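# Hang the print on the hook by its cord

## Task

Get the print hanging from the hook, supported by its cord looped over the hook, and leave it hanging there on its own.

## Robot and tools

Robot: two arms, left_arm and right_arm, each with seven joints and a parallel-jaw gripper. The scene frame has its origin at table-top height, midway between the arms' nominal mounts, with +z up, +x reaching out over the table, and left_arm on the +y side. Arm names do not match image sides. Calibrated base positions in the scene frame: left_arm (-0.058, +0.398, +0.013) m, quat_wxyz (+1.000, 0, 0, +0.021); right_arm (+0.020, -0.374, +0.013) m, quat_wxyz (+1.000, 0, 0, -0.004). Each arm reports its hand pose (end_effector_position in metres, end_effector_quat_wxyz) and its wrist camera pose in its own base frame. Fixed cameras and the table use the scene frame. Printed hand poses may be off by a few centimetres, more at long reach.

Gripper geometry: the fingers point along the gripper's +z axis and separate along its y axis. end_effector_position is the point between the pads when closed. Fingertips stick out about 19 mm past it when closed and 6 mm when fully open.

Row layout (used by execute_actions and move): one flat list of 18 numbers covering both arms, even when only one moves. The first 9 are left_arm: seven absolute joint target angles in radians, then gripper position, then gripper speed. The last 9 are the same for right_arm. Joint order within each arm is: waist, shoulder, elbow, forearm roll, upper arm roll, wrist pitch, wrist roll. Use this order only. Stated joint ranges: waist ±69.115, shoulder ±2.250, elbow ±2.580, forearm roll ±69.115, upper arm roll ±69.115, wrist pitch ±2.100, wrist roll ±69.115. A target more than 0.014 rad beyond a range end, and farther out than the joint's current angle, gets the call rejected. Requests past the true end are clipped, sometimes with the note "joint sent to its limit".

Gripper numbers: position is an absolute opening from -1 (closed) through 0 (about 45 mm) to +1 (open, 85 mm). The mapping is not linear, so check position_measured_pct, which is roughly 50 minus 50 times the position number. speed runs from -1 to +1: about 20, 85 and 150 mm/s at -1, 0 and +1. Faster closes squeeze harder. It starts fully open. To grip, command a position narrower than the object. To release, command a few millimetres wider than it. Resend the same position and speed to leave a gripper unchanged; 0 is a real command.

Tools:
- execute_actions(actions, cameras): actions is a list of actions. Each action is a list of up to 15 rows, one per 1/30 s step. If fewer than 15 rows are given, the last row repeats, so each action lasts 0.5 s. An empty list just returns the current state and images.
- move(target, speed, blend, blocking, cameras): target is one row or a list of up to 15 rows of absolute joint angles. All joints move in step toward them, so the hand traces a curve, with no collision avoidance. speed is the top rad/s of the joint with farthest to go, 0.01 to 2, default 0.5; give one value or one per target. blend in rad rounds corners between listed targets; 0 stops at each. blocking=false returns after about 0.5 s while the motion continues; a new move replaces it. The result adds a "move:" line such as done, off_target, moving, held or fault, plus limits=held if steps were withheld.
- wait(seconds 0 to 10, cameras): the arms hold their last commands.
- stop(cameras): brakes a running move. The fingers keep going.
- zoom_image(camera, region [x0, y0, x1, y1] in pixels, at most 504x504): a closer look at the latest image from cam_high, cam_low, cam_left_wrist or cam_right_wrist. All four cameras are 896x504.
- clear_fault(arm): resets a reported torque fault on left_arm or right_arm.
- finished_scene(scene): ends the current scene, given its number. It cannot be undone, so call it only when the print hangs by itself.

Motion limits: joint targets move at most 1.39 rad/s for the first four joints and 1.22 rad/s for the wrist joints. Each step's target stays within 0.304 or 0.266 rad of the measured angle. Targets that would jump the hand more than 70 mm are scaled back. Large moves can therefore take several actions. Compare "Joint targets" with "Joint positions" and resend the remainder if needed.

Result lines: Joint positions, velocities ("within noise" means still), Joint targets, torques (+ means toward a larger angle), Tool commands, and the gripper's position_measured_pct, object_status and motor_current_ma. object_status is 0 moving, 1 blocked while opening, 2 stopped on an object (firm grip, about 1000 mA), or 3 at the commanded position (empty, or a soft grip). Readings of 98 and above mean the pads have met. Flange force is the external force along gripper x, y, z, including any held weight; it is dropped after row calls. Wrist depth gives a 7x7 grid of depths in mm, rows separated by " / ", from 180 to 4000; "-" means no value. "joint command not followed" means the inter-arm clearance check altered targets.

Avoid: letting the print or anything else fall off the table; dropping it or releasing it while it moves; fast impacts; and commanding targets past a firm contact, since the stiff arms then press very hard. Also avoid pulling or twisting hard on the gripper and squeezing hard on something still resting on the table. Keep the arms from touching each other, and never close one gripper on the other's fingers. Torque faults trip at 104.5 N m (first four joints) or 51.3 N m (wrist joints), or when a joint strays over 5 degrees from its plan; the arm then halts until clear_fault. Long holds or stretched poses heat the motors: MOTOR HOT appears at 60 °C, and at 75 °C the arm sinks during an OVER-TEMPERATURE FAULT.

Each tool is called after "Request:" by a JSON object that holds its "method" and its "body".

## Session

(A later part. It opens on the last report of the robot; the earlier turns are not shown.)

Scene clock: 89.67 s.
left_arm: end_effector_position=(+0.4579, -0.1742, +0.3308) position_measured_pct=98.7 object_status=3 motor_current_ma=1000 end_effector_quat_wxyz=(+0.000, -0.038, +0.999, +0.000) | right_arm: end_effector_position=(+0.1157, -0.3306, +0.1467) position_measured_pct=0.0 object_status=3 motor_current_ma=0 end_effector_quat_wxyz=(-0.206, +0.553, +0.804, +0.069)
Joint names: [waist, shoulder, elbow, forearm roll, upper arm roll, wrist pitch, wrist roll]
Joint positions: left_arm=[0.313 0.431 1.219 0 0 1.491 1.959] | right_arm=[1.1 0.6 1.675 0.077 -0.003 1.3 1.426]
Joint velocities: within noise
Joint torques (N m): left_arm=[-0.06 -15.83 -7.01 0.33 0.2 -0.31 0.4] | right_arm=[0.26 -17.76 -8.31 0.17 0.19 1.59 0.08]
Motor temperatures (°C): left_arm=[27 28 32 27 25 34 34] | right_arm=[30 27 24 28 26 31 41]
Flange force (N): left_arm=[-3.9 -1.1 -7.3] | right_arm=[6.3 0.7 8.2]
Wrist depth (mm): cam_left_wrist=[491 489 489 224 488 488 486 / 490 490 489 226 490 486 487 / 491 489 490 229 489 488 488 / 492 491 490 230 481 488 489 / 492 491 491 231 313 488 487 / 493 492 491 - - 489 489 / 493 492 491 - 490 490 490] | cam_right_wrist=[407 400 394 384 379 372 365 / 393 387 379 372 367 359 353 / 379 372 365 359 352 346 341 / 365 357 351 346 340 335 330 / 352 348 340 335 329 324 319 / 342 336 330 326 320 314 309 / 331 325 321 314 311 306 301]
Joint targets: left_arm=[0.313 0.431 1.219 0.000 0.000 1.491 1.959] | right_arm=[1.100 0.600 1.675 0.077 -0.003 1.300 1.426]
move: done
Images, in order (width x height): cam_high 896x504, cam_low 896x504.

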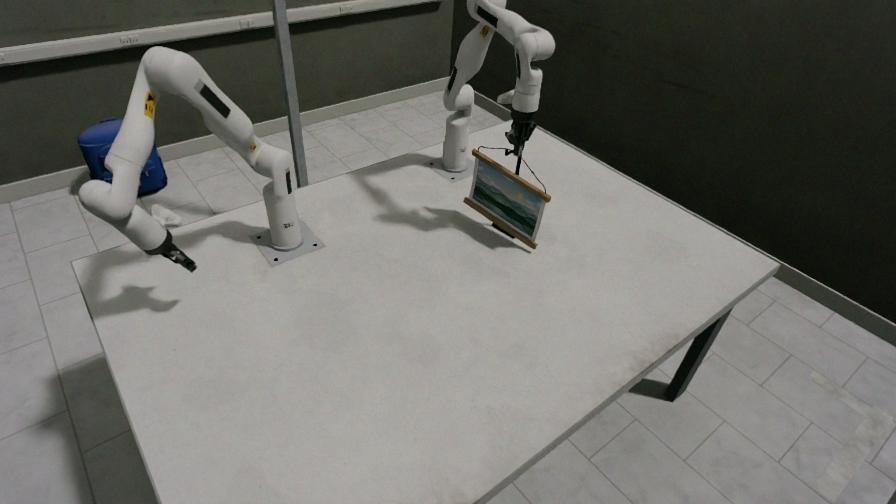

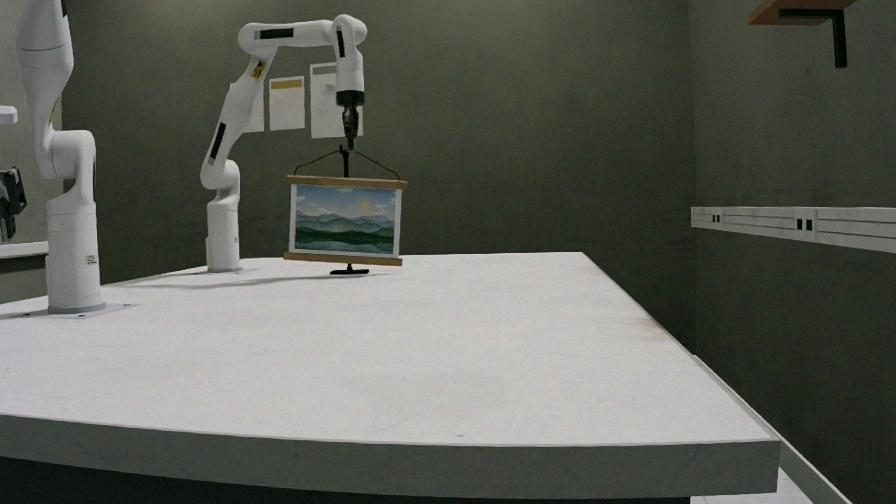

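Request:
{"method": "move", "body": {"target": [[0.3129,0.4314,1.2077,0,0,1.5025,1.9589,-1,-1,1.1,0.6,1.675,0.077,-0.003,1.3,1.426,1,1],[0.3129,0.4314,1.2077,0,0,1.5025,1.9589,-0.55,-1,1.1,0.6,1.675,0.077,-0.003,1.3,1.426,1,1]], "speed": 0.05, "cameras": ["cam_high","cam_low","cam_left_wrist"]}}

Request:
{"method": "zoom_image", "body": {"camera": "cam_high", "region": [470, 130, 560, 210]}}

Scene clock: 95.40 s.
left_arm: end_effector_position=(+0.4581, -0.1743, +0.3343) position_measured_pct=77.5 object_status=0 motor_current_ma=0 end_effector_quat_wxyz=(+0.000, -0.038, +0.999, +0.000) | right_arm: end_effector_position=(+0.1157, -0.3306, +0.1467) position_measured_pct=0.0 object_status=3 motor_current_ma=0 end_effector_quat_wxyz=(-0.206, +0.553, +0.804, +0.069)
Joint names: [waist, shoulder, elbow, forearm roll, upper arm roll, wrist pitch, wrist roll]
Joint positions: left_arm=[0.313 0.431 1.208 0 0 1.503 1.959] | right_arm=[1.1 0.6 1.675 0.077 -0.003 1.3 1.426]
Joint velocities: within noise
Joint torques (N m): left_arm=[-0.1 -16.53 -7.5 0.39 0.3 -0.31 0.42] | right_arm=[0.15 -17.81 -8.29 0.14 0.19 1.58 0.11]
Motor temperatures (°C): left_arm=[27 28 32 27 25 34 34] | right_arm=[30 27 24 28 26 31 41]
Flange force (N): left_arm=[-3.8 -1.0 -5.8] | right_arm=[6.1 0.6 8.2]
Wrist depth (mm): cam_left_wrist=[493 493 492 491 491 491 491 / 493 494 493 238 492 490 490 / 494 493 493 238 492 491 491 / 495 494 494 238 485 491 491 / 496 495 495 240 388 491 492 / 496 495 495 - - - 492 / 496 495 493 241 494 493 493] | cam_right_wrist=[408 401 393 385 379 371 365 / 393 386 378 373 367 359 352 / 378 372 364 358 352 346 340 / 364 358 351 346 339 335 330 / 352 346 340 335 329 323 318 / 342 337 331 326 320 314 310 / 330 325 320 315 310 306 302]
Joint targets: left_arm=[0.313 0.431 1.208 0.000 0.000 1.503 1.959] | right_arm=[1.100 0.600 1.675 0.077 -0.003 1.300 1.426]
move: done
camera_calibration:
cam_left_wrist: T_world_to_cam=[[-0.061439, 0.998003, -0.0147017, 0.21094], [0.9981, 0.0615001, 0.00373947, -0.395537], [0.00463616, -0.0144441, -0.999885, 0.475309], [0, 0, 0, 1]] pos_world=[0.405542, -0.179328, 0.479834]
Images, in order (width x height): cam_high 896x504, cam_low 896x504, cam_left_wrist 896x504.

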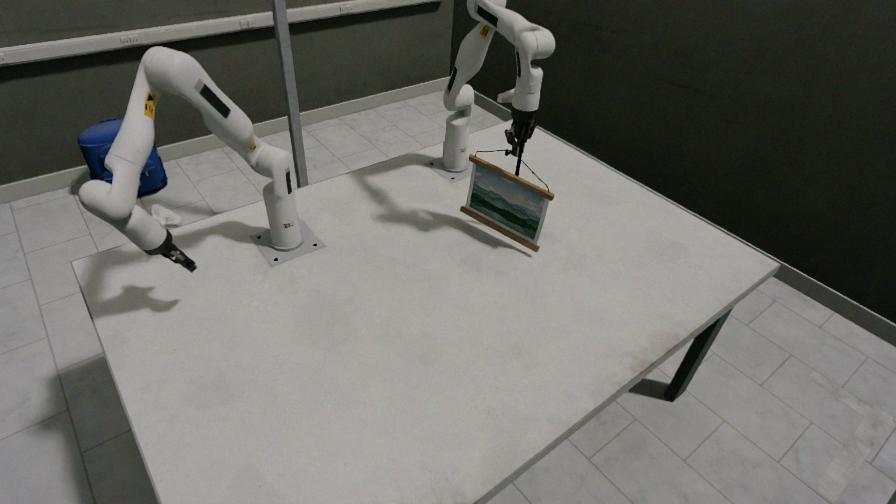

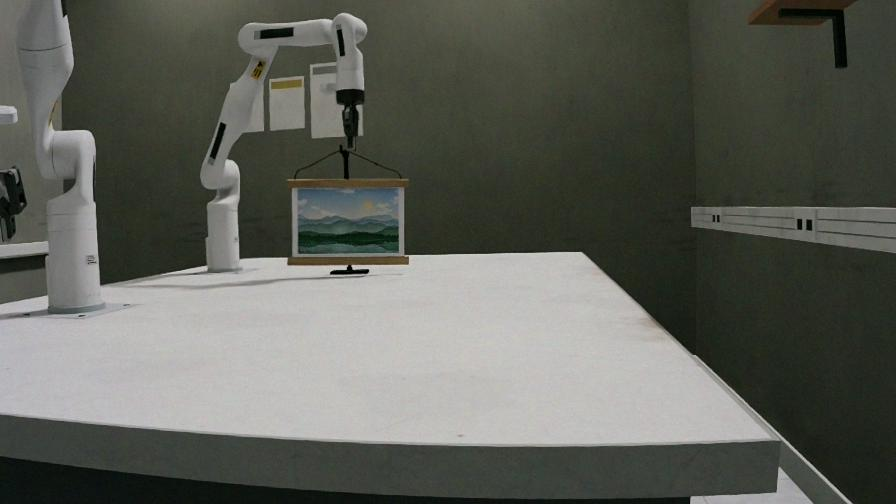

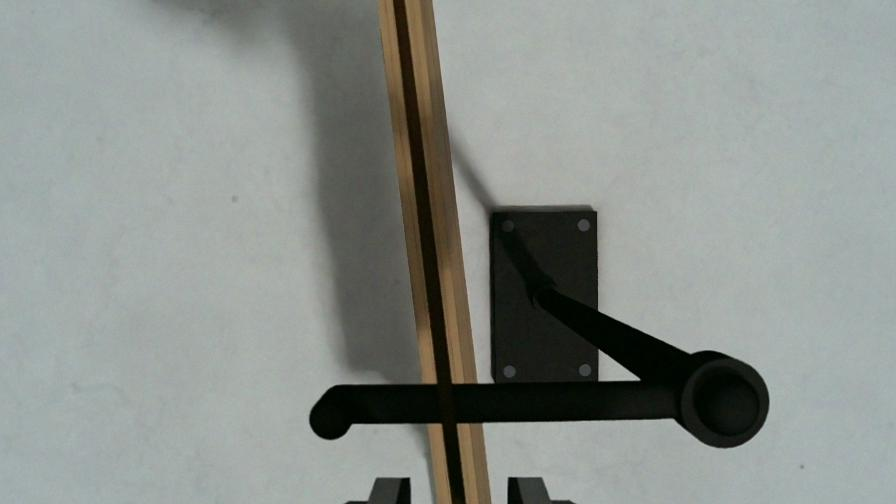

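Scaled by 5.600 from the camera's 896x504 image, which has a finer 1280x720 frame.

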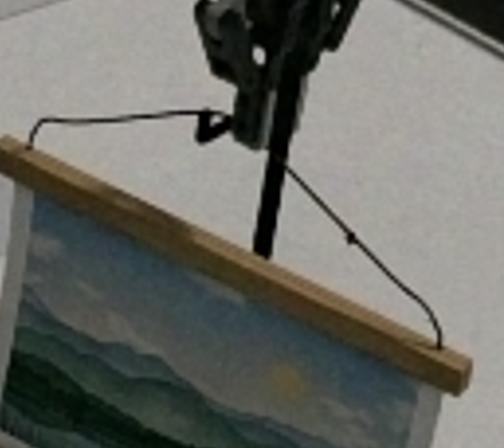

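Released, hanging on the hook. Retreat up.

Request:
{"method": "move", "body": {"target": [0.3129,0.4351,1.0124,0,0,1.6941,1.9589,-0.55,-1,1.1,0.6,1.675,0.077,-0.003,1.3,1.426,1,1], "speed": 0.1, "cameras": ["cam_high","cam_low","cam_left_wrist"]}}

Request:
{"method": "zoom_image", "body": {"camera": "cam_high", "region": [470, 130, 560, 210]}}

Scene clock: 100.13 s.
left_arm: end_effector_position=(+0.4579, -0.1743, +0.3937) position_measured_pct=77.5 object_status=3 motor_current_ma=0 end_effector_quat_wxyz=(+0.000, -0.038, +0.999, +0.000) | right_arm: end_effector_position=(+0.1157, -0.3306, +0.1467) position_measured_pct=0.0 object_status=3 motor_current_ma=0 end_effector_quat_wxyz=(-0.206, +0.553, +0.804, +0.069)
Joint names: [waist, shoulder, elbow, forearm roll, upper arm roll, wrist pitch, wrist roll]
Joint positions: left_arm=[0.313 0.435 1.012 0 0 1.694 1.959] | right_arm=[1.1 0.6 1.675 0.077 -0.003 1.3 1.426]
Joint velocities: within noise
Joint torques (N m): left_arm=[-0.15 -16.56 -7.51 0.39 0.21 -0.31 0.42] | right_arm=[0.19 -17.74 -8.23 0.18 0.1 1.61 0.06]
Motor temperatures (°C): left_arm=[27 28 32 27 25 34 34] | right_arm=[30 27 24 28 26 31 41]
Flange force (N): left_arm=[-3.9 -1.2 -6.4] | right_arm=[6.1 0.5 8.0]
Wrist depth (mm): cam_left_wrist=[553 553 553 291 553 551 549 / 554 554 552 289 551 551 550 / 554 553 552 293 552 552 550 / 553 554 554 295 545 551 552 / 555 554 554 298 517 553 551 / 555 555 553 224 553 552 551 / 556 555 555 305 553 553 552] | cam_right_wrist=[409 401 393 385 378 372 365 / 394 386 379 373 366 359 353 / 379 371 365 359 352 347 341 / 365 357 351 346 340 335 329 / 352 347 341 335 330 324 318 / 342 337 331 327 320 314 310 / 331 325 320 314 310 306 301]
Joint targets: left_arm=[0.313 0.435 1.012 0.000 0.000 1.694 1.959] | right_arm=[1.100 0.600 1.675 0.077 -0.003 1.300 1.426]
move: done
camera_calibration:
cam_left_wrist: T_world_to_cam=[[-0.06144, 0.998004, -0.014602, 0.21165], [0.9981, 0.0615007, 0.00374562, -0.395569], [0.00463617, -0.0143441, -0.999886, 0.534823], [0, 0, 0, 1]] pos_world=[0.405342, -0.179228, 0.539334]
Images, in order (width x height): cam_high 896x504, cam_low 896x504, cam_left_wrist 896x504.

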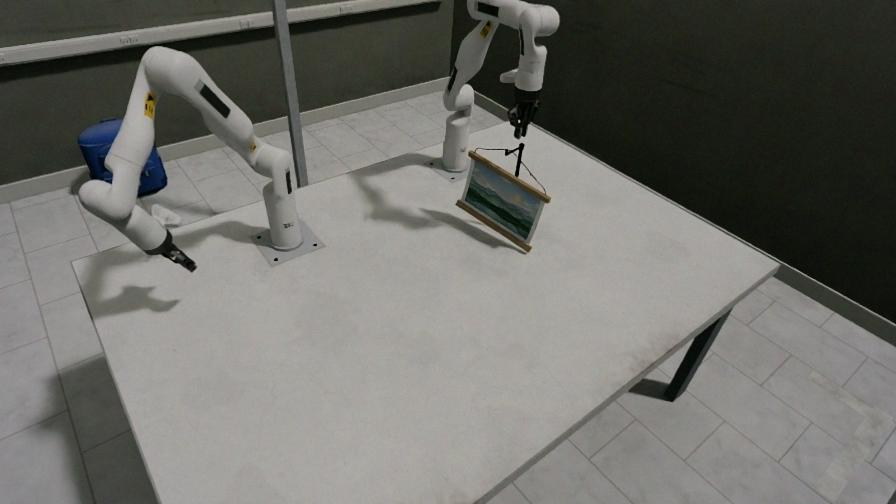

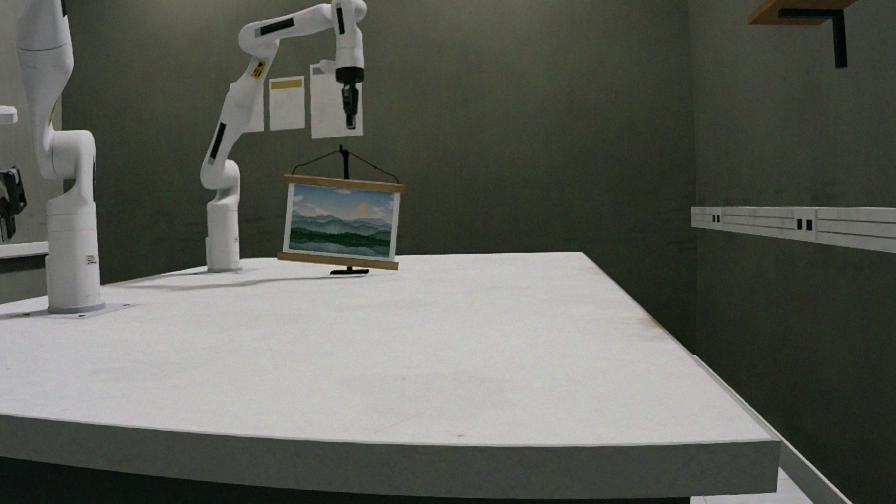

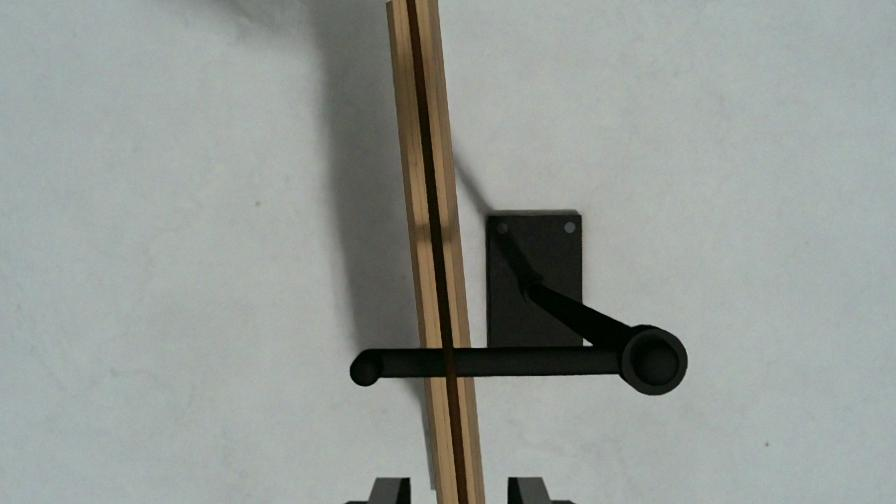

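Scaled by 5.600 from the camera's 896x504 image, which has a finer 1280x720 frame.

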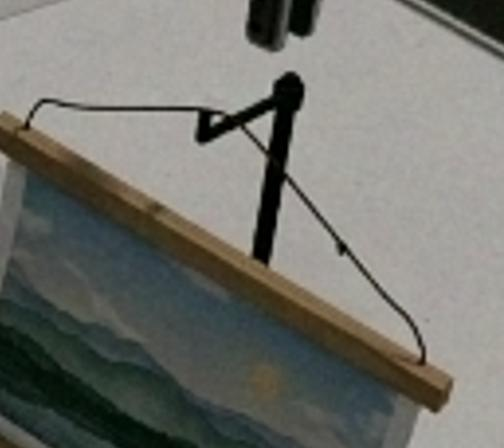

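Request:
{"method": "wait", "body": {"seconds": 1.5, "cameras": ["cam_low"]}}

Scene clock: 103.13 s.
left_arm: end_effector_position=(+0.4579, -0.1743, +0.3937) position_measured_pct=77.5 object_status=3 motor_current_ma=0 end_effector_quat_wxyz=(+0.000, -0.038, +0.999, +0.000) | right_arm: end_effector_position=(+0.1157, -0.3306, +0.1467) position_measured_pct=0.0 object_status=3 motor_current_ma=0 end_effector_quat_wxyz=(-0.206, +0.553, +0.804, +0.069)
Joint names: [waist, shoulder, elbow, forearm roll, upper arm roll, wrist pitch, wrist roll]
Joint positions: left_arm=[0.313 0.435 1.012 0 0 1.694 1.959] | right_arm=[1.1 0.6 1.675 0.077 -0.003 1.3 1.426]
Joint velocities: within noise
Joint torques (N m): left_arm=[-0.07 -16.57 -7.46 0.37 0.22 -0.29 0.41] | right_arm=[0.25 -17.82 -8.37 0.18 0.12 1.6 0.06]
Motor temperatures (°C): left_arm=[27 28 32 27 25 34 34] | right_arm=[30 27 24 28 26 31 41]
Flange force (N): left_arm=[-4.2 -1.2 -6.5] | right_arm=[6.3 0.7 8.4]
Wrist depth (mm): cam_left_wrist=[553 553 553 310 550 551 549 / 555 554 552 294 551 551 550 / 556 554 554 296 551 551 550 / 556 553 554 297 545 553 551 / 555 554 554 298 516 551 552 / 555 554 554 224 553 551 552 / 556 556 555 302 554 552 552] | cam_right_wrist=[408 399 393 386 378 371 364 / 394 386 379 372 367 360 354 / 378 372 365 358 351 347 341 / 364 357 352 347 340 334 330 / 352 346 340 335 329 324 318 / 343 336 332 326 321 314 310 / 330 325 320 315 311 306 301]
Joint targets: left_arm=[0.313 0.435 1.012 0.000 0.000 1.694 1.959] | right_arm=[1.100 0.600 1.675 0.077 -0.003 1.300 1.426]
Tool commands: left_gripper/position=-0.55 left_gripper/speed=-1.0 right_gripper/position=+1.0 right_gripper/speed=+1.0
wait: 1.50 s; at rest from the start
Images, in order (width x height): cam_low 896x504.

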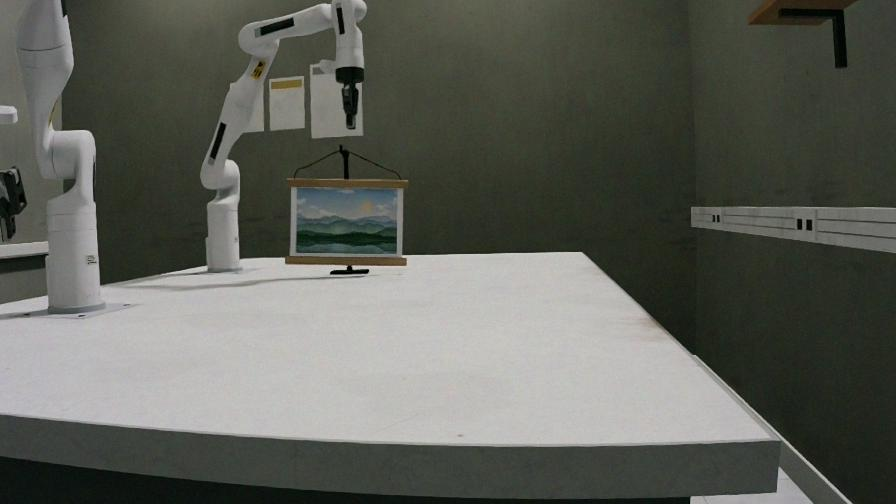

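Request:
{"method": "finished_scene", "body": {"scene": 2}}

The scene is finished: the task was done.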